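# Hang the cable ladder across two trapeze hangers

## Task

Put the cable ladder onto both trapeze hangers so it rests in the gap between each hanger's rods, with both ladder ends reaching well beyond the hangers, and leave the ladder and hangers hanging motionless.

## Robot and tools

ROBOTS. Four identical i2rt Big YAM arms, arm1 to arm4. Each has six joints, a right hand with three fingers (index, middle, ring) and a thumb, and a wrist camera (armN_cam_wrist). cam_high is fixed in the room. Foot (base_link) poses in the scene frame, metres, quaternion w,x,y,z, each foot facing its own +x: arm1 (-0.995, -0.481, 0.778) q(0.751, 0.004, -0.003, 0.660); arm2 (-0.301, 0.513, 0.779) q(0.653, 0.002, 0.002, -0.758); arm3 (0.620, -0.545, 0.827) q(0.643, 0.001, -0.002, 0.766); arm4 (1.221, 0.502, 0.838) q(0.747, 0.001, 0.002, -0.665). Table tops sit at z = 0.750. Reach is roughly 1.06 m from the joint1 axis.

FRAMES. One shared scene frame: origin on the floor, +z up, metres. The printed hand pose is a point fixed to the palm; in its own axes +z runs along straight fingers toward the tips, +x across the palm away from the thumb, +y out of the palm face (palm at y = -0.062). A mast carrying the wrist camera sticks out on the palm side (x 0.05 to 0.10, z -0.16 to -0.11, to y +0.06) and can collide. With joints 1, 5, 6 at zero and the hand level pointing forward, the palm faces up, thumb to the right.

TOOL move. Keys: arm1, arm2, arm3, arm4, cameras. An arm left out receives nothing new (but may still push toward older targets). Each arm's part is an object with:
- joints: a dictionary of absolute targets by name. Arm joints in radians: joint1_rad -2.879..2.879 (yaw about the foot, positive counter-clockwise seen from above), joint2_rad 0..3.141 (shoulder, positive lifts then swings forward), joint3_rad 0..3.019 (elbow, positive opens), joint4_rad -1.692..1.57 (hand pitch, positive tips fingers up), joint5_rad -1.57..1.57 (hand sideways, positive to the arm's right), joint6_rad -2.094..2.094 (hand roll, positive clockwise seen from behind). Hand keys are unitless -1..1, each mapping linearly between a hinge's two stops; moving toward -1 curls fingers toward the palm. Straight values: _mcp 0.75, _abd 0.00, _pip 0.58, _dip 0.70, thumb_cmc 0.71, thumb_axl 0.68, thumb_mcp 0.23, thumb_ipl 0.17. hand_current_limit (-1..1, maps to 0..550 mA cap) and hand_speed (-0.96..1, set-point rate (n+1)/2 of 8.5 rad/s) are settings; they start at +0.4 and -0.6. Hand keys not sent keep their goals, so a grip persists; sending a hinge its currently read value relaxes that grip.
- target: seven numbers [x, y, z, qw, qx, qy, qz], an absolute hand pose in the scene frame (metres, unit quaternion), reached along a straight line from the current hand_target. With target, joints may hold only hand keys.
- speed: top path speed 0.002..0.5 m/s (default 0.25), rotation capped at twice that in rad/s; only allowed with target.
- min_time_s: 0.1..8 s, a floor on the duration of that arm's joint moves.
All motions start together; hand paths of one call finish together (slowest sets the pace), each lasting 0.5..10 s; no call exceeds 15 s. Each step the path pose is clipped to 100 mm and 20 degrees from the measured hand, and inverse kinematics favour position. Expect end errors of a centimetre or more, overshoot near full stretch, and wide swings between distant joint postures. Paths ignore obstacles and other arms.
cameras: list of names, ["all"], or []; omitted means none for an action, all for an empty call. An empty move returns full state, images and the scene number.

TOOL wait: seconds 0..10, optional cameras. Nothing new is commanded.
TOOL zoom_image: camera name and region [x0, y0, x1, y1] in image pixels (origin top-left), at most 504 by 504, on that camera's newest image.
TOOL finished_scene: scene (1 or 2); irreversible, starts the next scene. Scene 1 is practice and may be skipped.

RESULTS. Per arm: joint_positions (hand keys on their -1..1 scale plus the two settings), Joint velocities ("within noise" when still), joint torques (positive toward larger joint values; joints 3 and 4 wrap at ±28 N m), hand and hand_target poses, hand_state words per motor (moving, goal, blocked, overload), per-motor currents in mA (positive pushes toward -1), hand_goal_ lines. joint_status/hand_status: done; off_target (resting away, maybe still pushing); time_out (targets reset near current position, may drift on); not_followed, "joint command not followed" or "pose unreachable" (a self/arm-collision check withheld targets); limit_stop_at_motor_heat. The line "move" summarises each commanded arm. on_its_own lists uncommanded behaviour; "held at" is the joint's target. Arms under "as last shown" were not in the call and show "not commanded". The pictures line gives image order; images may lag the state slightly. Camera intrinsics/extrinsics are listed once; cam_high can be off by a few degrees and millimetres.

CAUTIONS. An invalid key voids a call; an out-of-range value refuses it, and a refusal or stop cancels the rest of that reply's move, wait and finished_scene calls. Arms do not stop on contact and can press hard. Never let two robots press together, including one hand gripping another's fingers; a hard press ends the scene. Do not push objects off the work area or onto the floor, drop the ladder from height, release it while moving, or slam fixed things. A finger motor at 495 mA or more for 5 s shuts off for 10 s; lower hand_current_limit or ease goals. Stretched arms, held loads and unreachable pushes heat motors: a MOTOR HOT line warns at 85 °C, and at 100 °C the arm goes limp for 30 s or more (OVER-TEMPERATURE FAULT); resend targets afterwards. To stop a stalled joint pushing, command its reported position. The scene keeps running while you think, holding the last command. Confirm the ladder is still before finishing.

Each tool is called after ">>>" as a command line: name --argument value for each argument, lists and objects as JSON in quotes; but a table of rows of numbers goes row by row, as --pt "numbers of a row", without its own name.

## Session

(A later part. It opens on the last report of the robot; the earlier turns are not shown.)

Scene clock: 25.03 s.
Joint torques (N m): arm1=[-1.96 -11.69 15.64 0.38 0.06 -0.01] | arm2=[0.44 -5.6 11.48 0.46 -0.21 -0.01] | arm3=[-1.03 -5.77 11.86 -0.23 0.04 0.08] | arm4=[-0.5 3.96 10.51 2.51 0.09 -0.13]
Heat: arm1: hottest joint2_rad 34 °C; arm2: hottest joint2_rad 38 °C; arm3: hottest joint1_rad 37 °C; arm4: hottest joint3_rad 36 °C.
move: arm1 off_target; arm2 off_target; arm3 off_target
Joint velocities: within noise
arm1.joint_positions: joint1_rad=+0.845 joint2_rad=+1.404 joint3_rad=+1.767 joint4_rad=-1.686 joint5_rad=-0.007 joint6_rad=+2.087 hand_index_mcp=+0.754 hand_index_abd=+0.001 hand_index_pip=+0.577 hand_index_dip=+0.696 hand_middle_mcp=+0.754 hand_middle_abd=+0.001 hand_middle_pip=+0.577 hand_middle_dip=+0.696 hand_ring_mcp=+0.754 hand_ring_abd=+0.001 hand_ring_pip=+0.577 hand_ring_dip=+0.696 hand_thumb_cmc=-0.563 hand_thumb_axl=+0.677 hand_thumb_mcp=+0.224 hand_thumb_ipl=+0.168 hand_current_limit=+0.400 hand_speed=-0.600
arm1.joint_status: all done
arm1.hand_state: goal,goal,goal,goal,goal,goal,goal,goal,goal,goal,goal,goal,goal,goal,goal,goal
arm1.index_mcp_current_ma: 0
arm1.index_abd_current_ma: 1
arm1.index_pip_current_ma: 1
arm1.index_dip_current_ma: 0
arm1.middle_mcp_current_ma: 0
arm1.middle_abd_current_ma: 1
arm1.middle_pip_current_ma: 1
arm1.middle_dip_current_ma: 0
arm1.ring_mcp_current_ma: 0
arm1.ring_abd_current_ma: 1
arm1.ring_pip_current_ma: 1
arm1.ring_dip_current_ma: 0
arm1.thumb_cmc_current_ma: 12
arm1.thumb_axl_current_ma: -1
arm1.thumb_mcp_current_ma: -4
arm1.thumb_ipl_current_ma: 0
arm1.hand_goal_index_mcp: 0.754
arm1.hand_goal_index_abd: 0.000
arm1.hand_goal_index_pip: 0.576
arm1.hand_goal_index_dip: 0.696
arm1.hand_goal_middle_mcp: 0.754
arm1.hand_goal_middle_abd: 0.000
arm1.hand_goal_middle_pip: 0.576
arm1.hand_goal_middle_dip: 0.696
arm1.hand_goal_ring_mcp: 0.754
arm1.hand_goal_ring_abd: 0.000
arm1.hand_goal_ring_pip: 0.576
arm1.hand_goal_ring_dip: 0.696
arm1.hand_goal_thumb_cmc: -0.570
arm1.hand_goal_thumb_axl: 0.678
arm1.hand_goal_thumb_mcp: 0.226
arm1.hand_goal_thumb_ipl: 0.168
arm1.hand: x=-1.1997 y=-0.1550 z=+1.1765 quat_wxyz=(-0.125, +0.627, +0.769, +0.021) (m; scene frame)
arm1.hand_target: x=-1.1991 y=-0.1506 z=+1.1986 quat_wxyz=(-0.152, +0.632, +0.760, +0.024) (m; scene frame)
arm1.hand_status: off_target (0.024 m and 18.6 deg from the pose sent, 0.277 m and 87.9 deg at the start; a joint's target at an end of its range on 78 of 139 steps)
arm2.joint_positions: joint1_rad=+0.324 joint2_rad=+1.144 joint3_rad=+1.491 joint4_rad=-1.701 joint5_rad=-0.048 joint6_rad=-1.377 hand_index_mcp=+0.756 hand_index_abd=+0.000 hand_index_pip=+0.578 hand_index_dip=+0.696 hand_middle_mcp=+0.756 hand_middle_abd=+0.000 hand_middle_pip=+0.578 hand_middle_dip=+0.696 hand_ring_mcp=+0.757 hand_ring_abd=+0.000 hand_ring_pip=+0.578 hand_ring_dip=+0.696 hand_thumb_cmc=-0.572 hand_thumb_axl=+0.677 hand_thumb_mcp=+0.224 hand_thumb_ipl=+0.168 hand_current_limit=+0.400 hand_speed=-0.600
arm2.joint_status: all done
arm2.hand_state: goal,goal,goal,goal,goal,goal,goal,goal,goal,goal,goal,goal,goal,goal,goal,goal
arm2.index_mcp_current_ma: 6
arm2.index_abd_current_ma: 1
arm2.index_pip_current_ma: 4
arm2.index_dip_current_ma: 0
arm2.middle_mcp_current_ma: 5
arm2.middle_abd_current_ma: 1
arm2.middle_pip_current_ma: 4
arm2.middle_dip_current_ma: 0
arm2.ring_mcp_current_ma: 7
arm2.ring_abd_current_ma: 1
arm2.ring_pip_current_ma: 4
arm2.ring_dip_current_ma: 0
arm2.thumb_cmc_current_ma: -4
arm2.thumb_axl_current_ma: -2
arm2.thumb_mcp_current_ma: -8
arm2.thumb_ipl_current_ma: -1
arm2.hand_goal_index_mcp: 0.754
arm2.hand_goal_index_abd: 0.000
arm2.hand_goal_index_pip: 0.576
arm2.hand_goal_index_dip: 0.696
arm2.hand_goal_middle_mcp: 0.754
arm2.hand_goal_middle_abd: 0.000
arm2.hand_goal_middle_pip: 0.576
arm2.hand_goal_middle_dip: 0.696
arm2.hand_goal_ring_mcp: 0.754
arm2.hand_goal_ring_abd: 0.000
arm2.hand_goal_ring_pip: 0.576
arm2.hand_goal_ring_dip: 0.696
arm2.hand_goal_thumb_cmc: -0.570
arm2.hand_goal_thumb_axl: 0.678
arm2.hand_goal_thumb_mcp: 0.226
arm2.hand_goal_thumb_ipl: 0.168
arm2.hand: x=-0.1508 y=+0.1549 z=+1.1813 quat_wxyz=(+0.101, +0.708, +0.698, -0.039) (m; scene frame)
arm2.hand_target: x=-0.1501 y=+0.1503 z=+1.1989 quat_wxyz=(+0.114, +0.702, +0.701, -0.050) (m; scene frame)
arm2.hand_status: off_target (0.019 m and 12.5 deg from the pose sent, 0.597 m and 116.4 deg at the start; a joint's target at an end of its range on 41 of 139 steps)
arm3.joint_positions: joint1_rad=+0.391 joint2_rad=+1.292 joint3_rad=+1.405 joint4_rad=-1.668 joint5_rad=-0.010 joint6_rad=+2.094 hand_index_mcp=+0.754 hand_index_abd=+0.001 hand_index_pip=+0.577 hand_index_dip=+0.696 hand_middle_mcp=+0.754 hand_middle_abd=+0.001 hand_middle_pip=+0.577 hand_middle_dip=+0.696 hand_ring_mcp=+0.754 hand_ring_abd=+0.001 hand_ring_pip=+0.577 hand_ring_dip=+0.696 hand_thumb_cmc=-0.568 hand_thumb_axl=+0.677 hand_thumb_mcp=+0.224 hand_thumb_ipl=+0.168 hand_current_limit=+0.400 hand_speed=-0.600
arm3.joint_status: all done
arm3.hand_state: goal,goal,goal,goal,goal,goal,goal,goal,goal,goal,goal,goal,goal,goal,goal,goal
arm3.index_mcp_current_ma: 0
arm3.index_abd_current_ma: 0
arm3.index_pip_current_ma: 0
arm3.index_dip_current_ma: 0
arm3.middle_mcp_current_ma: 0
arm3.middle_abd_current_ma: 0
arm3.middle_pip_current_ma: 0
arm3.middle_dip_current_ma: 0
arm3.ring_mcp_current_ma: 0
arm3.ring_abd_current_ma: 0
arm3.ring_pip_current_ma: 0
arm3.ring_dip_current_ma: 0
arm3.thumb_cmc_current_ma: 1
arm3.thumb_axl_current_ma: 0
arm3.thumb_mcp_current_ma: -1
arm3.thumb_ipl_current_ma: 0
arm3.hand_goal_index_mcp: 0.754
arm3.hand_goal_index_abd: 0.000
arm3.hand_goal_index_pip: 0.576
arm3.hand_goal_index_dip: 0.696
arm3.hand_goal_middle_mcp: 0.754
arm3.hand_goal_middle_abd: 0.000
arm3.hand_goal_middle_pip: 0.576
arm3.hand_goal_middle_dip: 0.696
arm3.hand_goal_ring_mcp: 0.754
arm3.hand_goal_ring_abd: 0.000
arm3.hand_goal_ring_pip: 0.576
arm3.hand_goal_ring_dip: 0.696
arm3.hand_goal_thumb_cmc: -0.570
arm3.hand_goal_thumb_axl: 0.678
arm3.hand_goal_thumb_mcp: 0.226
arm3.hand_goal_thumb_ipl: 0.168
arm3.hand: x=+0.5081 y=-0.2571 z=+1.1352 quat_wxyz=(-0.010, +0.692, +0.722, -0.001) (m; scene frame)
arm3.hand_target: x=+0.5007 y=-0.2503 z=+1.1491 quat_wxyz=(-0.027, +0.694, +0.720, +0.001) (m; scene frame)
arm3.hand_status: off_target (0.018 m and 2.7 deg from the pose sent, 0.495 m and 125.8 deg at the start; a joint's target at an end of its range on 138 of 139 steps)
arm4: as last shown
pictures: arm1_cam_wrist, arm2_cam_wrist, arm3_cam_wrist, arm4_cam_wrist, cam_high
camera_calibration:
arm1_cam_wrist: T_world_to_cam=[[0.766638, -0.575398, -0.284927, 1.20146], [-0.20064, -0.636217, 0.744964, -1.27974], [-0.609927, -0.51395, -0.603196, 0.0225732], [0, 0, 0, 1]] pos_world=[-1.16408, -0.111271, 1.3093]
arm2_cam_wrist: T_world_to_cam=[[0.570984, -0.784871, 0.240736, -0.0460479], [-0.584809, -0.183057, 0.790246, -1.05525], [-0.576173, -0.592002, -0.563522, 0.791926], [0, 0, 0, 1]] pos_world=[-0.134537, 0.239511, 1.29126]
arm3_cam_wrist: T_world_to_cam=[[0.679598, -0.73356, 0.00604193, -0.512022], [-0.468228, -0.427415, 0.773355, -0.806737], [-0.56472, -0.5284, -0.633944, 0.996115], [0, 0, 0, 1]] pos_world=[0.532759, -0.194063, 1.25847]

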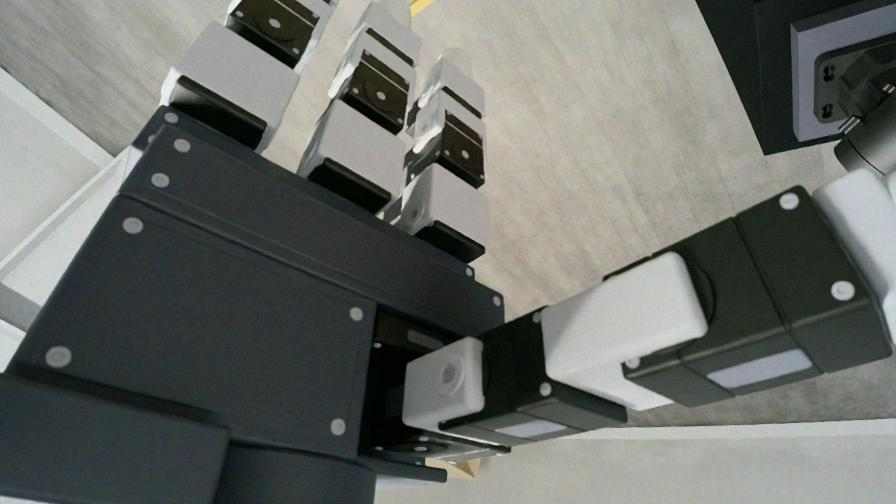

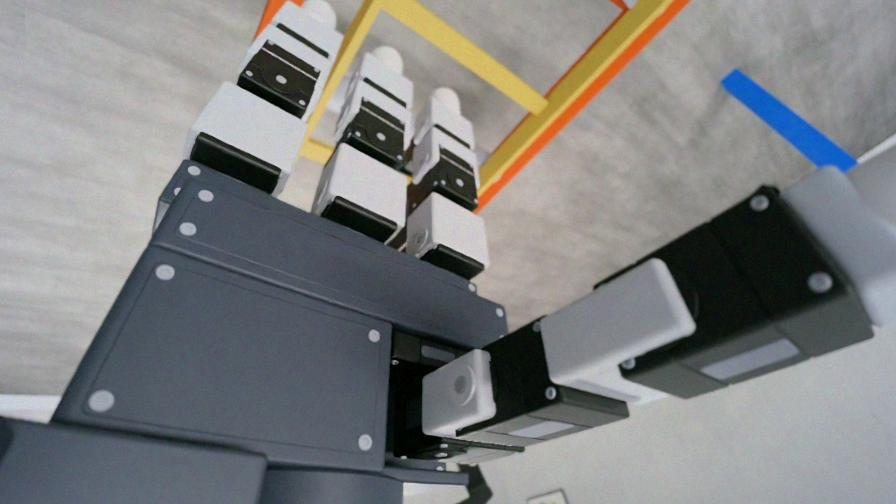

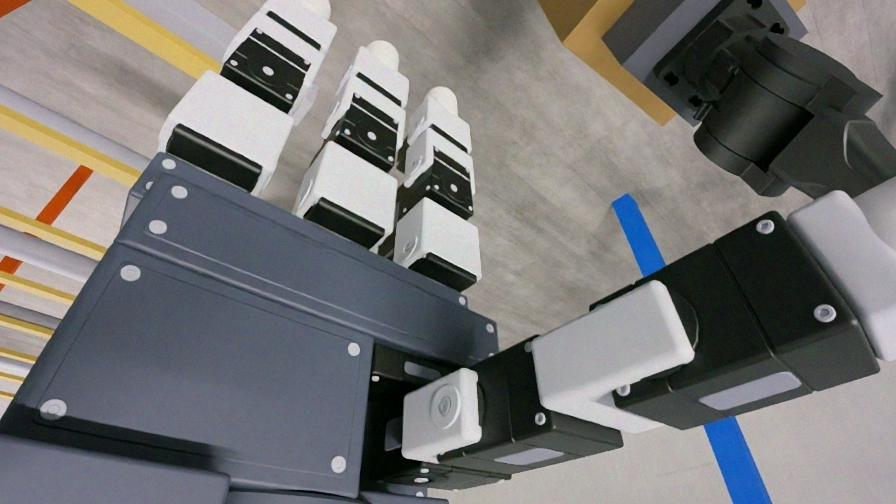

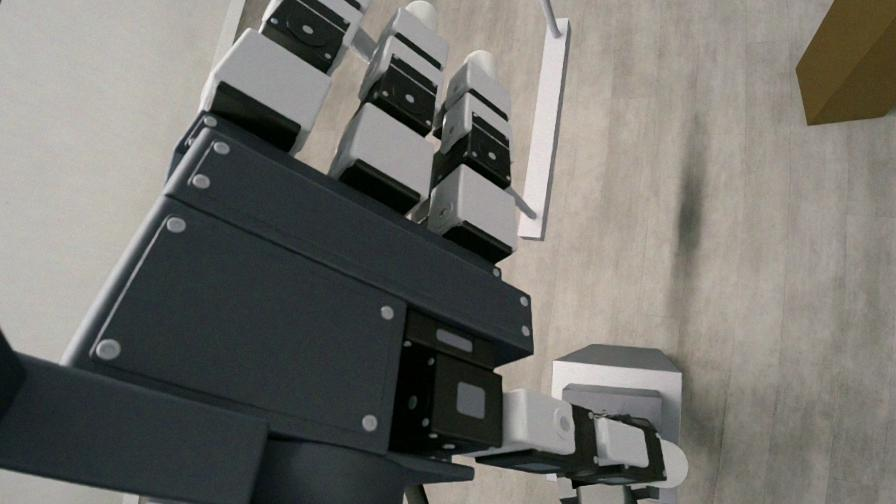

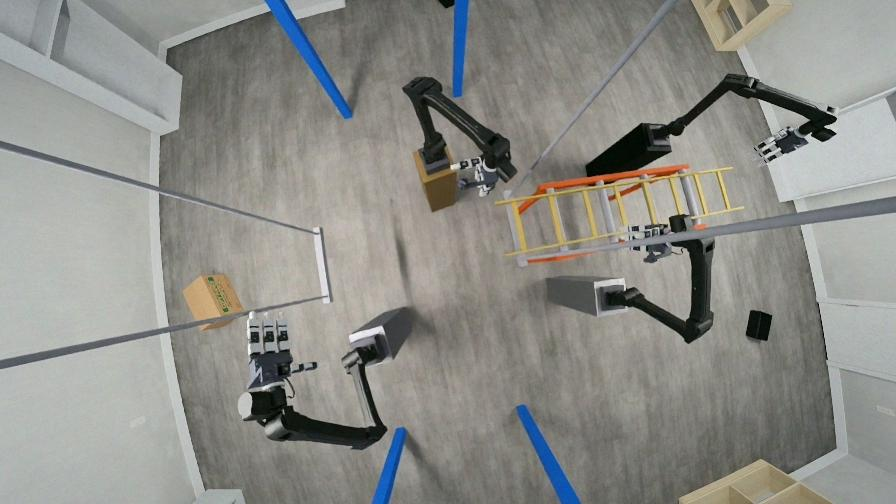

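>>> move --arm2 '{"target": [-0.405, -0.056, 1.05, 0, 0.7071, 0.7071, 0], "speed": 0.25}' --arm1 '{"target": [-1.07, -0.056, 1.05, 0, 0.7071, 0.7071, 0], "speed": 0.25}' --cameras '["arm1_cam_wrist", "arm2_cam_wrist"]'

Scene clock: 28.40 s.
Joint torques (N m): arm1=[-1.08 -15.15 10.21 0.43 0.29 -0.13] | arm2=[0.44 -17.79 11.38 -0.24 -0.21 -0.05] | arm3=[-0.79 -5.66 11.9 -0.14 0.04 0.11] | arm4=[-0.5 4.13 10.55 2.48 0.09 -0.13]
Heat: arm1: hottest joint2_rad 34 °C; arm2: hottest joint3_rad 39 °C; arm3: hottest joint3_rad 38 °C; arm4: hottest joint3_rad 37 °C.
move: arm1 done; arm2 off_target
Joint velocities: within noise
arm1.joint_positions: joint1_rad=+0.474 joint2_rad=+1.600 joint3_rad=+1.612 joint4_rad=-1.610 joint5_rad=-0.004 joint6_rad=+1.922 hand_index_mcp=+0.754 hand_index_abd=+0.001 hand_index_pip=+0.577 hand_index_dip=+0.696 hand_middle_mcp=+0.754 hand_middle_abd=+0.001 hand_middle_pip=+0.577 hand_middle_dip=+0.696 hand_ring_mcp=+0.754 hand_ring_abd=+0.001 hand_ring_pip=+0.577 hand_ring_dip=+0.696 hand_thumb_cmc=-0.568 hand_thumb_axl=+0.677 hand_thumb_mcp=+0.224 hand_thumb_ipl=+0.168 hand_current_limit=+0.400 hand_speed=-0.600
arm1.joint_status: not commanded
arm1.hand_state: goal,goal,goal,goal,goal,goal,goal,goal,goal,goal,goal,goal,goal,goal,goal,goal
arm1.index_mcp_current_ma: 0
arm1.index_abd_current_ma: 1
arm1.index_pip_current_ma: 1
arm1.index_dip_current_ma: 0
arm1.middle_mcp_current_ma: 0
arm1.middle_abd_current_ma: 1
arm1.middle_pip_current_ma: 1
arm1.middle_dip_current_ma: 0
arm1.ring_mcp_current_ma: 0
arm1.ring_abd_current_ma: 1
arm1.ring_pip_current_ma: 1
arm1.ring_dip_current_ma: 0
arm1.thumb_cmc_current_ma: 3
arm1.thumb_axl_current_ma: -1
arm1.thumb_mcp_current_ma: -4
arm1.thumb_ipl_current_ma: 0
arm1.hand_goal_index_mcp: 0.754
arm1.hand_goal_index_abd: 0.000
arm1.hand_goal_index_pip: 0.576
arm1.hand_goal_index_dip: 0.696
arm1.hand_goal_middle_mcp: 0.754
arm1.hand_goal_middle_abd: 0.000
arm1.hand_goal_middle_pip: 0.576
arm1.hand_goal_middle_dip: 0.696
arm1.hand_goal_ring_mcp: 0.754
arm1.hand_goal_ring_abd: 0.000
arm1.hand_goal_ring_pip: 0.576
arm1.hand_goal_ring_dip: 0.696
arm1.hand_goal_thumb_cmc: -0.570
arm1.hand_goal_thumb_axl: 0.678
arm1.hand_goal_thumb_mcp: 0.226
arm1.hand_goal_thumb_ipl: 0.168
arm1.hand: x=-1.0714 y=-0.0593 z=+1.0475 quat_wxyz=(+0.008, +0.709, +0.705, -0.005) (m; scene frame)
arm1.hand_target: x=-1.0700 y=-0.0560 z=+1.0501 quat_wxyz=(+0.000, +0.707, +0.707, +0.000) (m; scene frame)
arm1.hand_status: done (0.004 m and 1.0 deg from the pose sent, 0.207 m and 18.7 deg at the start)
arm2.joint_positions: joint1_rad=-0.184 joint2_rad=+1.867 joint3_rad=+1.932 joint4_rad=-1.680 joint5_rad=-0.001 joint6_rad=-1.892 hand_index_mcp=+0.755 hand_index_abd=+0.000 hand_index_pip=+0.578 hand_index_dip=+0.696 hand_middle_mcp=+0.755 hand_middle_abd=+0.000 hand_middle_pip=+0.578 hand_middle_dip=+0.696 hand_ring_mcp=+0.755 hand_ring_abd=+0.000 hand_ring_pip=+0.578 hand_ring_dip=+0.696 hand_thumb_cmc=-0.571 hand_thumb_axl=+0.677 hand_thumb_mcp=+0.223 hand_thumb_ipl=+0.168 hand_current_limit=+0.400 hand_speed=-0.600
arm2.joint_status: not commanded
arm2.hand_state: goal,goal,goal,goal,goal,goal,goal,goal,goal,goal,goal,goal,goal,goal,goal,goal
arm2.index_mcp_current_ma: 1
arm2.index_abd_current_ma: 1
arm2.index_pip_current_ma: 4
arm2.index_dip_current_ma: 0
arm2.middle_mcp_current_ma: 1
arm2.middle_abd_current_ma: 1
arm2.middle_pip_current_ma: 4
arm2.middle_dip_current_ma: 0
arm2.ring_mcp_current_ma: 2
arm2.ring_abd_current_ma: 1
arm2.ring_pip_current_ma: 4
arm2.ring_dip_current_ma: 0
arm2.thumb_cmc_current_ma: -3
arm2.thumb_axl_current_ma: -2
arm2.thumb_mcp_current_ma: -9
arm2.thumb_ipl_current_ma: -1
arm2.hand_goal_index_mcp: 0.754
arm2.hand_goal_index_abd: 0.000
arm2.hand_goal_index_pip: 0.576
arm2.hand_goal_index_dip: 0.696
arm2.hand_goal_middle_mcp: 0.754
arm2.hand_goal_middle_abd: 0.000
arm2.hand_goal_middle_pip: 0.576
arm2.hand_goal_middle_dip: 0.696
arm2.hand_goal_ring_mcp: 0.754
arm2.hand_goal_ring_abd: 0.000
arm2.hand_goal_ring_pip: 0.576
arm2.hand_goal_ring_dip: 0.696
arm2.hand_goal_thumb_cmc: -0.570
arm2.hand_goal_thumb_axl: 0.678
arm2.hand_goal_thumb_mcp: 0.226
arm2.hand_goal_thumb_ipl: 0.168
arm2.hand: x=-0.4027 y=-0.0488 z=+1.0267 quat_wxyz=(-0.011, +0.711, +0.703, +0.022) (m; scene frame)
arm2.hand_target: x=-0.4048 y=-0.0551 z=+1.0498 quat_wxyz=(+0.000, +0.707, +0.707, +0.000) (m; scene frame)
arm2.hand_status: off_target (0.024 m and 2.9 deg from the pose sent, 0.356 m and 12.5 deg at the start)
arm3, arm4: as last shown
pictures: arm1_cam_wrist, arm2_cam_wrist
camera_calibration:
arm1_cam_wrist: T_world_to_cam=[[0.652238, -0.757663, -0.0230709, 0.71369], [-0.429212, -0.394233, 0.812624, -1.39841], [-0.624791, -0.520122, -0.582331, 0.0341614], [0, 0, 0, 1]] pos_world=[-1.04437, 0.007204, 1.17274]
arm2_cam_wrist: T_world_to_cam=[[0.583835, -0.81187, 0.00205008, 0.223916], [-0.528216, -0.377933, 0.760364, -1.07377], [-0.616542, -0.44501, -0.649493, 0.518196], [0, 0, 0, 1]] pos_world=[-0.378424, 0.00657975, 1.15256]

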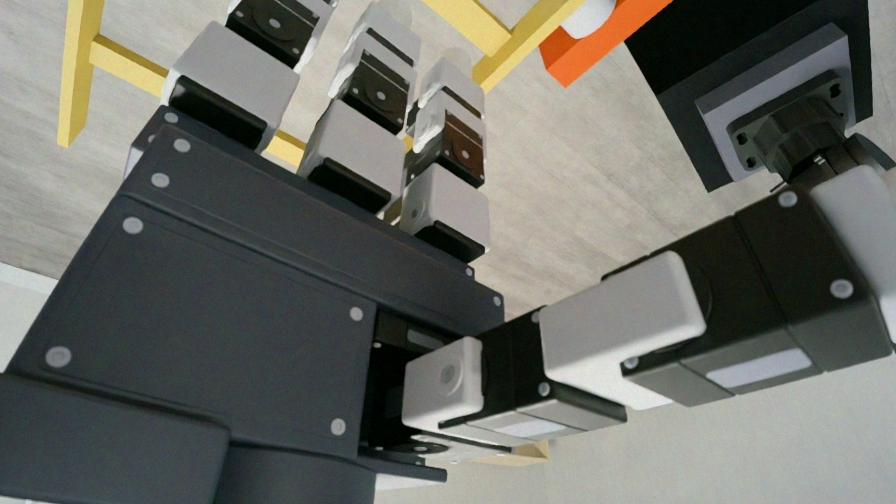

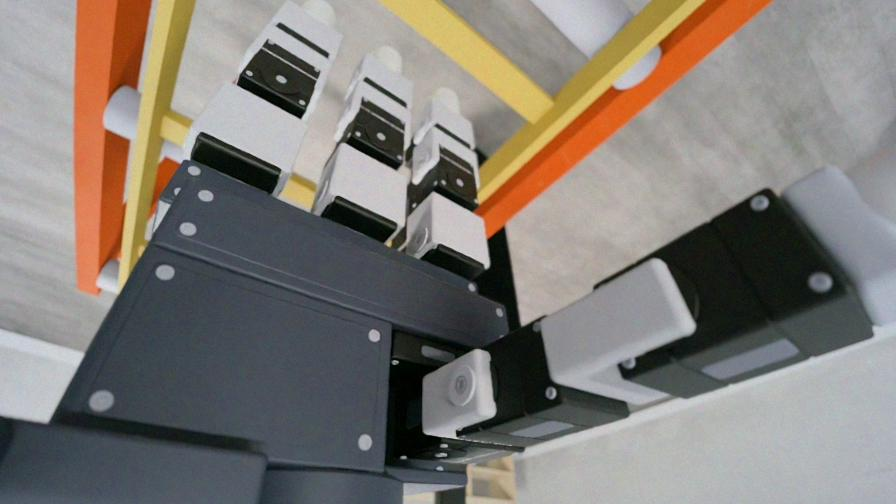

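>>> zoom_image --camera "arm2_cam_wrist" --region '[340, 0, 640, 240]'

>>> zoom_image --camera "arm1_cam_wrist" --region '[340, 0, 640, 240]'

Scaled by 1.680 from the camera's 896x504 image, which has a finer 1280x720 frame.

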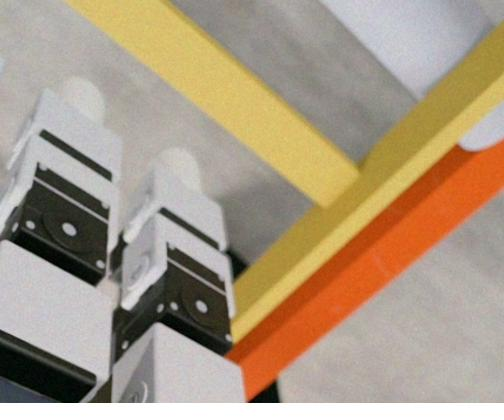

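Scaled by 1.680 from the camera's 896x504 image, which has a finer 1280x720 frame.

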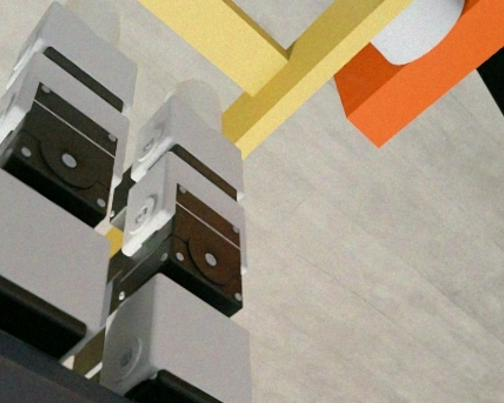

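>>> move --arm2 '{"target": [-0.437, -0.053, 0.90, 0, 0.7071, 0.7071, 0], "speed": 0.15}' --arm1 '{"target": [-1.117, -0.023, 0.90, 0, 0.7071, 0.7071, 0], "speed": 0.15}' --cameras '["arm1_cam_wrist", "arm2_cam_wrist"]'

Scene clock: 31.90 s.
Joint torques (N m): arm1=[0.09 -17.49 9.7 0.43 0.3 0.02] | arm2=[-0.5 -17.67 8.14 0.57 -0.22 -0.06] | arm3=[-0.62 -5.25 11.99 -0.2 0.06 0.12] | arm4=[-0.32 4.01 10.58 2.52 0.09 -0.13]
Heat: arm1: hottest joint2_rad 34 °C; arm2: hottest joint3_rad 39 °C; arm3: hottest joint3_rad 40 °C; arm4: hottest joint3_rad 37 °C.
move: arm1 done; arm2 done
Joint velocities: within noise
arm1.joint_positions: joint1_rad=+0.523 joint2_rad=+1.783 joint3_rad=+1.446 joint4_rad=-1.264 joint5_rad=-0.005 joint6_rad=+1.968 hand_index_mcp=+0.754 hand_index_abd=+0.001 hand_index_pip=+0.577 hand_index_dip=+0.696 hand_middle_mcp=+0.755 hand_middle_abd=+0.002 hand_middle_pip=+0.577 hand_middle_dip=+0.696 hand_ring_mcp=+0.755 hand_ring_abd=+0.003 hand_ring_pip=+0.578 hand_ring_dip=+0.696 hand_thumb_cmc=-0.568 hand_thumb_axl=+0.677 hand_thumb_mcp=+0.223 hand_thumb_ipl=+0.168 hand_current_limit=+0.400 hand_speed=-0.600
arm1.joint_status: not commanded
arm1.hand_state: goal,goal,goal,goal,goal,goal,goal,goal,goal,goal,goal,goal,goal,goal,goal,goal
arm1.index_mcp_current_ma: 0
arm1.index_abd_current_ma: 1
arm1.index_pip_current_ma: 1
arm1.index_dip_current_ma: 0
arm1.middle_mcp_current_ma: 1
arm1.middle_abd_current_ma: 2
arm1.middle_pip_current_ma: 1
arm1.middle_dip_current_ma: 0
arm1.ring_mcp_current_ma: 2
arm1.ring_abd_current_ma: 3
arm1.ring_pip_current_ma: 3
arm1.ring_dip_current_ma: 0
arm1.thumb_cmc_current_ma: 3
arm1.thumb_axl_current_ma: -1
arm1.thumb_mcp_current_ma: -5
arm1.thumb_ipl_current_ma: 0
arm1.hand_goal_index_mcp: 0.754
arm1.hand_goal_index_abd: 0.000
arm1.hand_goal_index_pip: 0.576
arm1.hand_goal_index_dip: 0.696
arm1.hand_goal_middle_mcp: 0.754
arm1.hand_goal_middle_abd: 0.000
arm1.hand_goal_middle_pip: 0.576
arm1.hand_goal_middle_dip: 0.696
arm1.hand_goal_ring_mcp: 0.754
arm1.hand_goal_ring_abd: 0.000
arm1.hand_goal_ring_pip: 0.576
arm1.hand_goal_ring_dip: 0.696
arm1.hand_goal_thumb_cmc: -0.570
arm1.hand_goal_thumb_axl: 0.678
arm1.hand_goal_thumb_mcp: 0.226
arm1.hand_goal_thumb_ipl: 0.168
arm1.hand: x=-1.1106 y=-0.0247 z=+0.8962 quat_wxyz=(+0.009, +0.708, +0.706, -0.005) (m; scene frame)
arm1.hand_target: x=-1.1169 y=-0.0230 z=+0.9001 quat_wxyz=(+0.000, +0.707, +0.707, +0.000) (m; scene frame)
arm1.hand_status: done (0.008 m and 1.2 deg from the pose sent, 0.159 m and 1.1 deg at the start)
arm2.joint_positions: joint1_rad=-0.228 joint2_rad=+1.914 joint3_rad=+1.661 joint4_rad=-1.329 joint5_rad=-0.001 joint6_rad=-1.945 hand_index_mcp=+0.755 hand_index_abd=+0.000 hand_index_pip=+0.578 hand_index_dip=+0.696 hand_middle_mcp=+0.755 hand_middle_abd=+0.000 hand_middle_pip=+0.578 hand_middle_dip=+0.696 hand_ring_mcp=+0.755 hand_ring_abd=+0.000 hand_ring_pip=+0.578 hand_ring_dip=+0.696 hand_thumb_cmc=-0.571 hand_thumb_axl=+0.677 hand_thumb_mcp=+0.223 hand_thumb_ipl=+0.168 hand_current_limit=+0.400 hand_speed=-0.600
arm2.joint_status: not commanded
arm2.hand_state: goal,goal,goal,goal,goal,goal,goal,goal,goal,goal,goal,goal,goal,goal,goal,goal
arm2.index_mcp_current_ma: 1
arm2.index_abd_current_ma: 1
arm2.index_pip_current_ma: 4
arm2.index_dip_current_ma: 0
arm2.middle_mcp_current_ma: 1
arm2.middle_abd_current_ma: 1
arm2.middle_pip_current_ma: 4
arm2.middle_dip_current_ma: 0
arm2.ring_mcp_current_ma: 2
arm2.ring_abd_current_ma: 1
arm2.ring_pip_current_ma: 4
arm2.ring_dip_current_ma: 0
arm2.thumb_cmc_current_ma: -3
arm2.thumb_axl_current_ma: -2
arm2.thumb_mcp_current_ma: -9
arm2.thumb_ipl_current_ma: -1
arm2.hand_goal_index_mcp: 0.754
arm2.hand_goal_index_abd: 0.000
arm2.hand_goal_index_pip: 0.576
arm2.hand_goal_index_dip: 0.696
arm2.hand_goal_middle_mcp: 0.754
arm2.hand_goal_middle_abd: 0.000
arm2.hand_goal_middle_pip: 0.576
arm2.hand_goal_middle_dip: 0.696
arm2.hand_goal_ring_mcp: 0.754
arm2.hand_goal_ring_abd: 0.000
arm2.hand_goal_ring_pip: 0.576
arm2.hand_goal_ring_dip: 0.696
arm2.hand_goal_thumb_cmc: -0.570
arm2.hand_goal_thumb_axl: 0.678
arm2.hand_goal_thumb_mcp: 0.226
arm2.hand_goal_thumb_ipl: 0.168
arm2.hand: x=-0.4306 y=-0.0505 z=+0.8973 quat_wxyz=(-0.003, +0.708, +0.706, +0.008) (m; scene frame)
arm2.hand_target: x=-0.4369 y=-0.0529 z=+0.8999 quat_wxyz=(+0.000, +0.707, +0.707, +0.000) (m; scene frame)
arm2.hand_status: done (0.007 m and 1.0 deg from the pose sent, 0.131 m and 2.9 deg at the start)
arm3, arm4: as last shown
pictures: arm1_cam_wrist, arm2_cam_wrist
camera_calibration:
arm1_cam_wrist: T_world_to_cam=[[0.654262, -0.756013, -0.0196083, 0.76115], [-0.429362, -0.392669, 0.813301, -1.27941], [-0.622566, -0.523693, -0.581513, -0.0588774], [0, 0, 0, 1]] pos_world=[-1.08398, 0.0422193, 1.02124]
arm2_cam_wrist: T_world_to_cam=[[0.591671, -0.805891, 0.0215875, 0.225305], [-0.517105, -0.358834, 0.777072, -0.99983], [-0.618488, -0.470933, -0.629042, 0.395809], [0, 0, 0, 1]] pos_world=[-0.405521, 0.00919763, 1.02106]

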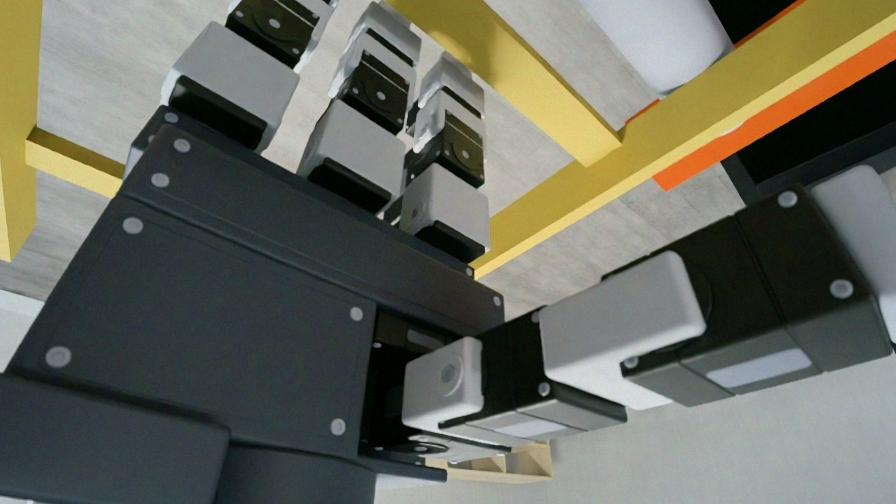

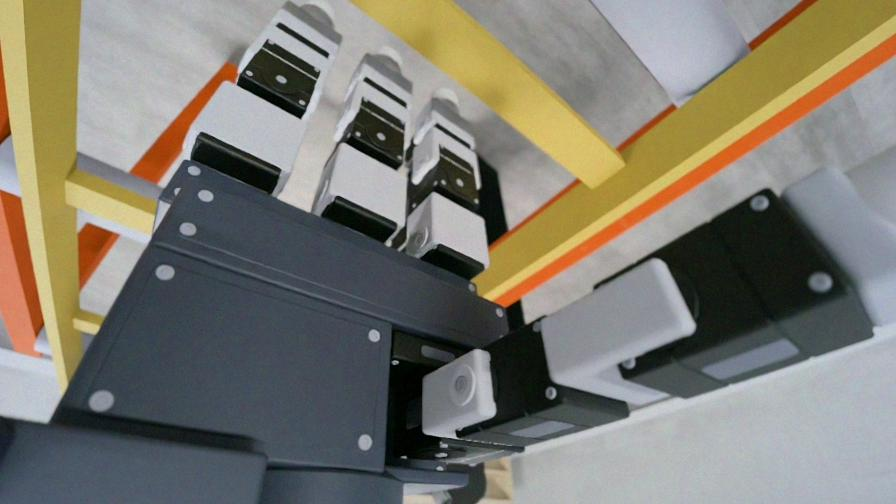

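>>> move --arm2 '{"target": [-0.437, -0.053, 0.83, 0, 0.7071, 0.7071, 0], "speed": 0.1}' --arm1 '{"target": [-1.117, -0.023, 0.835, 0, 0.7071, 0.7071, 0], "speed": 0.1}' --cameras '[]'

>>> move --arm2 '{"target": [-0.425, -0.053, 0.83, 0, 0.7071, 0.7071, 0], "speed": 0.1, "joints": {"hand_index_pip": -0.664, "hand_middle_pip": -0.664, "hand_ring_pip": -0.664}}' --arm1 '{"target": [-1.105, -0.023, 0.835, 0, 0.7071, 0.7071, 0], "speed": 0.1, "joints": {"hand_index_pip": -0.664, "hand_middle_pip": -0.664, "hand_ring_pip": -0.664}}' --cameras '["arm1_cam_wrist", "arm2_cam_wrist"]'

Scene clock: 35.20 s.
Joint torques (N m): arm1=[-0.09 -17.79 8.84 0.51 0.29 0.03] | arm2=[-0.38 -17.32 7.57 0.47 -0.23 -0.05] | arm3=[-0.73 -5.48 11.85 -0.29 0.04 0.1] | arm4=[-0.32 4.01 10.54 2.51 0.09 -0.13]
Heat: arm1: hottest joint2_rad 34 °C; arm2: hottest joint3_rad 39 °C; arm3: hottest joint3_rad 41 °C; arm4: hottest joint3_rad 37 °C.
move: arm1 done; arm2 done
Joint velocities: within noise
arm1.joint_positions: joint1_rad=+0.523 joint2_rad=+1.841 joint3_rad=+1.357 joint4_rad=-1.108 joint5_rad=-0.005 joint6_rad=+1.969 hand_index_mcp=+0.754 hand_index_abd=+0.001 hand_index_pip=+0.577 hand_index_dip=+0.696 hand_middle_mcp=+0.755 hand_middle_abd=+0.002 hand_middle_pip=+0.577 hand_middle_dip=+0.696 hand_ring_mcp=+0.755 hand_ring_abd=+0.003 hand_ring_pip=+0.578 hand_ring_dip=+0.696 hand_thumb_cmc=-0.568 hand_thumb_axl=+0.677 hand_thumb_mcp=+0.223 hand_thumb_ipl=+0.168 hand_current_limit=+0.400 hand_speed=-0.600
arm1.joint_status: not commanded
arm1.hand_state: goal,goal,goal,goal,goal,goal,goal,goal,goal,goal,goal,goal,goal,goal,goal,goal
arm1.index_mcp_current_ma: 0
arm1.index_abd_current_ma: 1
arm1.index_pip_current_ma: 1
arm1.index_dip_current_ma: 0
arm1.middle_mcp_current_ma: 1
arm1.middle_abd_current_ma: 2
arm1.middle_pip_current_ma: 1
arm1.middle_dip_current_ma: 0
arm1.ring_mcp_current_ma: 1
arm1.ring_abd_current_ma: 3
arm1.ring_pip_current_ma: 3
arm1.ring_dip_current_ma: 0
arm1.thumb_cmc_current_ma: 3
arm1.thumb_axl_current_ma: -1
arm1.thumb_mcp_current_ma: -5
arm1.thumb_ipl_current_ma: 0
arm1.hand_goal_index_mcp: 0.754
arm1.hand_goal_index_abd: 0.000
arm1.hand_goal_index_pip: 0.576
arm1.hand_goal_index_dip: 0.696
arm1.hand_goal_middle_mcp: 0.754
arm1.hand_goal_middle_abd: 0.000
arm1.hand_goal_middle_pip: 0.576
arm1.hand_goal_middle_dip: 0.696
arm1.hand_goal_ring_mcp: 0.754
arm1.hand_goal_ring_abd: 0.000
arm1.hand_goal_ring_pip: 0.576
arm1.hand_goal_ring_dip: 0.696
arm1.hand_goal_thumb_cmc: -0.570
arm1.hand_goal_thumb_axl: 0.678
arm1.hand_goal_thumb_mcp: 0.226
arm1.hand_goal_thumb_ipl: 0.168
arm1.hand: x=-1.1109 y=-0.0238 z=+0.8355 quat_wxyz=(+0.005, +0.708, +0.706, -0.003) (m; scene frame)
arm1.hand_target: x=-1.1169 y=-0.0230 z=+0.8351 quat_wxyz=(+0.000, +0.707, +0.707, +0.000) (m; scene frame)
arm1.hand_status: done (0.006 m and 0.7 deg from the pose sent, 0.062 m and 1.2 deg at the start)
arm2.joint_positions: joint1_rad=-0.228 joint2_rad=+1.970 joint3_rad=+1.564 joint4_rad=-1.169 joint5_rad=-0.001 joint6_rad=-1.946 hand_index_mcp=+0.755 hand_index_abd=+0.000 hand_index_pip=+0.578 hand_index_dip=+0.696 hand_middle_mcp=+0.755 hand_middle_abd=+0.000 hand_middle_pip=+0.578 hand_middle_dip=+0.696 hand_ring_mcp=+0.755 hand_ring_abd=+0.000 hand_ring_pip=+0.578 hand_ring_dip=+0.696 hand_thumb_cmc=-0.571 hand_thumb_axl=+0.677 hand_thumb_mcp=+0.223 hand_thumb_ipl=+0.168 hand_current_limit=+0.400 hand_speed=-0.600
arm2.joint_status: not commanded
arm2.hand_state: goal,goal,goal,goal,goal,goal,goal,goal,goal,goal,goal,goal,goal,goal,goal,goal
arm2.index_mcp_current_ma: 1
arm2.index_abd_current_ma: 1
arm2.index_pip_current_ma: 4
arm2.index_dip_current_ma: 0
arm2.middle_mcp_current_ma: 1
arm2.middle_abd_current_ma: 1
arm2.middle_pip_current_ma: 4
arm2.middle_dip_current_ma: 0
arm2.ring_mcp_current_ma: 2
arm2.ring_abd_current_ma: 1
arm2.ring_pip_current_ma: 4
arm2.ring_dip_current_ma: 0
arm2.thumb_cmc_current_ma: -3
arm2.thumb_axl_current_ma: -2
arm2.thumb_mcp_current_ma: -9
arm2.thumb_ipl_current_ma: -1
arm2.hand_goal_index_mcp: 0.754
arm2.hand_goal_index_abd: 0.000
arm2.hand_goal_index_pip: 0.576
arm2.hand_goal_index_dip: 0.696
arm2.hand_goal_middle_mcp: 0.754
arm2.hand_goal_middle_abd: 0.000
arm2.hand_goal_middle_pip: 0.576
arm2.hand_goal_middle_dip: 0.696
arm2.hand_goal_ring_mcp: 0.754
arm2.hand_goal_ring_abd: 0.000
arm2.hand_goal_ring_pip: 0.576
arm2.hand_goal_ring_dip: 0.696
arm2.hand_goal_thumb_cmc: -0.570
arm2.hand_goal_thumb_axl: 0.678
arm2.hand_goal_thumb_mcp: 0.226
arm2.hand_goal_thumb_ipl: 0.168
arm2.hand: x=-0.4309 y=-0.0512 z=+0.8307 quat_wxyz=(-0.002, +0.708, +0.706, +0.005) (m; scene frame)
arm2.hand_target: x=-0.4369 y=-0.0530 z=+0.8300 quat_wxyz=(+0.000, +0.707, +0.707, +0.000) (m; scene frame)
arm2.hand_status: done (0.006 m and 0.6 deg from the pose sent, 0.068 m and 1.0 deg at the start)
arm3, arm4: as last shown
pictures: none
No camera images: "cameras" was empty.

Scene clock: 36.60 s.
Joint torques (N m): arm1=[-2.14 -18.67 8.91 -0.03 1.2 -0.12] | arm2=[1.38 -18.08 7.21 0.46 -0.27 0.14] | arm3=[-0.56 -5.42 12.04 -0.18 0.06 0.11] | arm4=[-0.38 4.01 10.55 2.51 0.09 -0.13]
Heat: arm1: hottest joint2_rad 34 °C; arm2: hottest joint3_rad 39 °C; arm3: hottest joint3_rad 41 °C; arm4: hottest joint3_rad 38 °C.
move: arm1 off_target; arm2 done
Joint velocities: within noise
arm1.joint_positions: joint1_rad=+0.523 joint2_rad=+1.843 joint3_rad=+1.339 joint4_rad=-1.090 joint5_rad=-0.026 joint6_rad=+1.965 hand_index_mcp=+0.784 hand_index_abd=+0.001 hand_index_pip=-0.607 hand_index_dip=+0.706 hand_middle_mcp=+0.783 hand_middle_abd=+0.002 hand_middle_pip=-0.617 hand_middle_dip=+0.706 hand_ring_mcp=+0.780 hand_ring_abd=+0.003 hand_ring_pip=-0.623 hand_ring_dip=+0.705 hand_thumb_cmc=-0.568 hand_thumb_axl=+0.677 hand_thumb_mcp=+0.223 hand_thumb_ipl=+0.168 hand_current_limit=+0.400 hand_speed=-0.600
arm1.joint_status: hand_index_pip off_target (ended at -0.607, target -0.664); hand_middle_pip off_target (ended at -0.617, target -0.664); hand_ring_pip off_target (ended at -0.623, target -0.664)
arm1.hand_state: blocked,goal,blocked,goal,blocked,goal,blocked,goal,blocked,goal,blocked,goal,goal,goal,goal,goal
arm1.index_mcp_current_ma: 84
arm1.index_abd_current_ma: 1
arm1.index_pip_current_ma: 174
arm1.index_dip_current_ma: 20
arm1.middle_mcp_current_ma: 80
arm1.middle_abd_current_ma: 2
arm1.middle_pip_current_ma: 137
arm1.middle_dip_current_ma: 20
arm1.ring_mcp_current_ma: 70
arm1.ring_abd_current_ma: 3
arm1.ring_pip_current_ma: 115
arm1.ring_dip_current_ma: 17
arm1.thumb_cmc_current_ma: 3
arm1.thumb_axl_current_ma: -1
arm1.thumb_mcp_current_ma: -5
arm1.thumb_ipl_current_ma: 0
arm1.hand_goal_index_mcp: 0.754
arm1.hand_goal_index_abd: 0.000
arm1.hand_goal_index_pip: -0.664
arm1.hand_goal_index_dip: 0.696
arm1.hand_goal_middle_mcp: 0.754
arm1.hand_goal_middle_abd: 0.000
arm1.hand_goal_middle_pip: -0.664
arm1.hand_goal_middle_dip: 0.696
arm1.hand_goal_ring_mcp: 0.754
arm1.hand_goal_ring_abd: 0.000
arm1.hand_goal_ring_pip: -0.664
arm1.hand_goal_ring_dip: 0.696
arm1.hand_goal_thumb_cmc: -0.570
arm1.hand_goal_thumb_axl: 0.678
arm1.hand_goal_thumb_mcp: 0.226
arm1.hand_goal_thumb_ipl: 0.168
arm1.hand: x=-1.1128 y=-0.0283 z=+0.8271 quat_wxyz=(+0.002, +0.707, +0.708, -0.014) (m; scene frame)
arm1.hand_target: x=-1.1050 y=-0.0231 z=+0.8351 quat_wxyz=(+0.000, +0.707, +0.707, +0.000) (m; scene frame)
arm1.hand_status: off_target (0.012 m and 1.6 deg from the pose sent, 0.006 m and 0.7 deg at the start)
arm2.joint_positions: joint1_rad=-0.227 joint2_rad=+1.970 joint3_rad=+1.551 joint4_rad=-1.164 joint5_rad=-0.001 joint6_rad=-1.946 hand_index_mcp=+0.755 hand_index_abd=+0.000 hand_index_pip=-0.656 hand_index_dip=+0.696 hand_middle_mcp=+0.755 hand_middle_abd=+0.000 hand_middle_pip=-0.657 hand_middle_dip=+0.696 hand_ring_mcp=+0.755 hand_ring_abd=+0.000 hand_ring_pip=-0.655 hand_ring_dip=+0.696 hand_thumb_cmc=-0.571 hand_thumb_axl=+0.677 hand_thumb_mcp=+0.223 hand_thumb_ipl=+0.168 hand_current_limit=+0.400 hand_speed=-0.600
arm2.joint_status: all done
arm2.hand_state: goal,goal,goal,goal,goal,goal,goal,goal,goal,goal,goal,goal,goal,goal,goal,goal
arm2.index_mcp_current_ma: 1
arm2.index_abd_current_ma: 1
arm2.index_pip_current_ma: 22
arm2.index_dip_current_ma: 0
arm2.middle_mcp_current_ma: 1
arm2.middle_abd_current_ma: 1
arm2.middle_pip_current_ma: 21
arm2.middle_dip_current_ma: 0
arm2.ring_mcp_current_ma: 2
arm2.ring_abd_current_ma: 1
arm2.ring_pip_current_ma: 28
arm2.ring_dip_current_ma: 0
arm2.thumb_cmc_current_ma: -3
arm2.thumb_axl_current_ma: -2
arm2.thumb_mcp_current_ma: -9
arm2.thumb_ipl_current_ma: -1
arm2.hand_goal_index_mcp: 0.754
arm2.hand_goal_index_abd: 0.000
arm2.hand_goal_index_pip: -0.664
arm2.hand_goal_index_dip: 0.696
arm2.hand_goal_middle_mcp: 0.754
arm2.hand_goal_middle_abd: 0.000
arm2.hand_goal_middle_pip: -0.664
arm2.hand_goal_middle_dip: 0.696
arm2.hand_goal_ring_mcp: 0.754
arm2.hand_goal_ring_abd: 0.000
arm2.hand_goal_ring_pip: -0.664
arm2.hand_goal_ring_dip: 0.696
arm2.hand_goal_thumb_cmc: -0.570
arm2.hand_goal_thumb_axl: 0.678
arm2.hand_goal_thumb_mcp: 0.226
arm2.hand_goal_thumb_ipl: 0.168
arm2.hand: x=-0.4289 y=-0.0474 z=+0.8260 quat_wxyz=(-0.004, +0.708, +0.707, +0.008) (m; scene frame)
arm2.hand_target: x=-0.4251 y=-0.0529 z=+0.8300 quat_wxyz=(+0.000, +0.707, +0.707, +0.000) (m; scene frame)
arm2.hand_status: done (0.008 m and 1.0 deg from the pose sent, 0.006 m and 0.6 deg at the start)
arm3, arm4: as last shown
pictures: arm1_cam_wrist, arm2_cam_wrist
camera_calibration:
arm1_cam_wrist: T_world_to_cam=[[0.656294, -0.753769, -0.033318, 0.772169], [-0.409481, -0.392923, 0.823369, -1.21171], [-0.633722, -0.526729, -0.566527, -0.12719], [0, 0, 0, 1]] pos_world=[-1.08355, 0.0389335, 0.951357]
arm2_cam_wrist: T_world_to_cam=[[0.592592, -0.805235, 0.020773, 0.229431], [-0.517102, -0.360522, 0.776292, -0.941924], [-0.617608, -0.470767, -0.630031, 0.354608], [0, 0, 0, 1]] pos_world=[-0.40402, 0.0120995, 0.949857]

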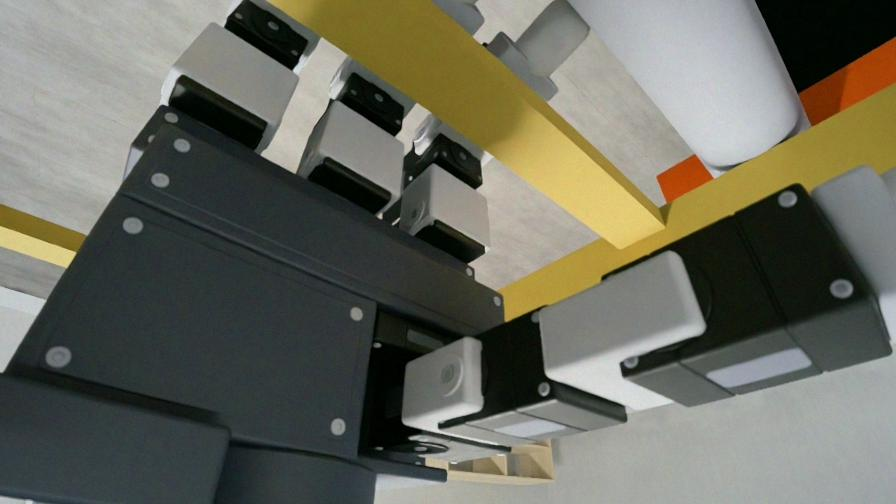

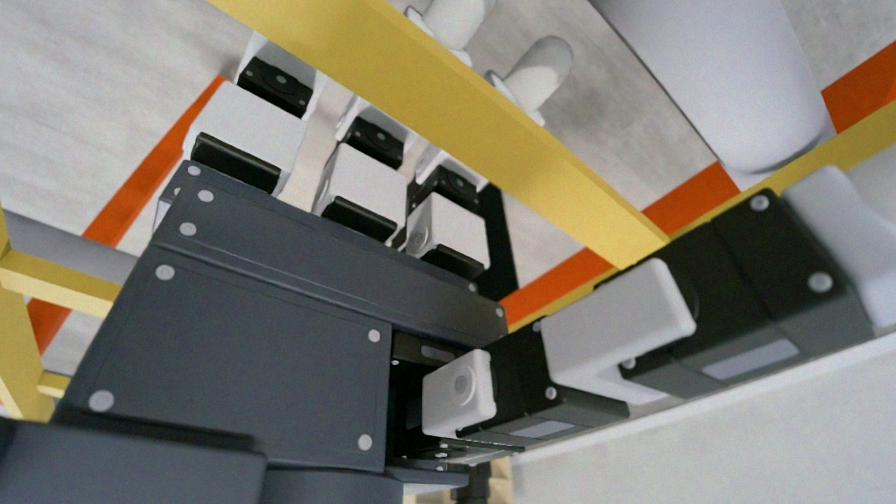

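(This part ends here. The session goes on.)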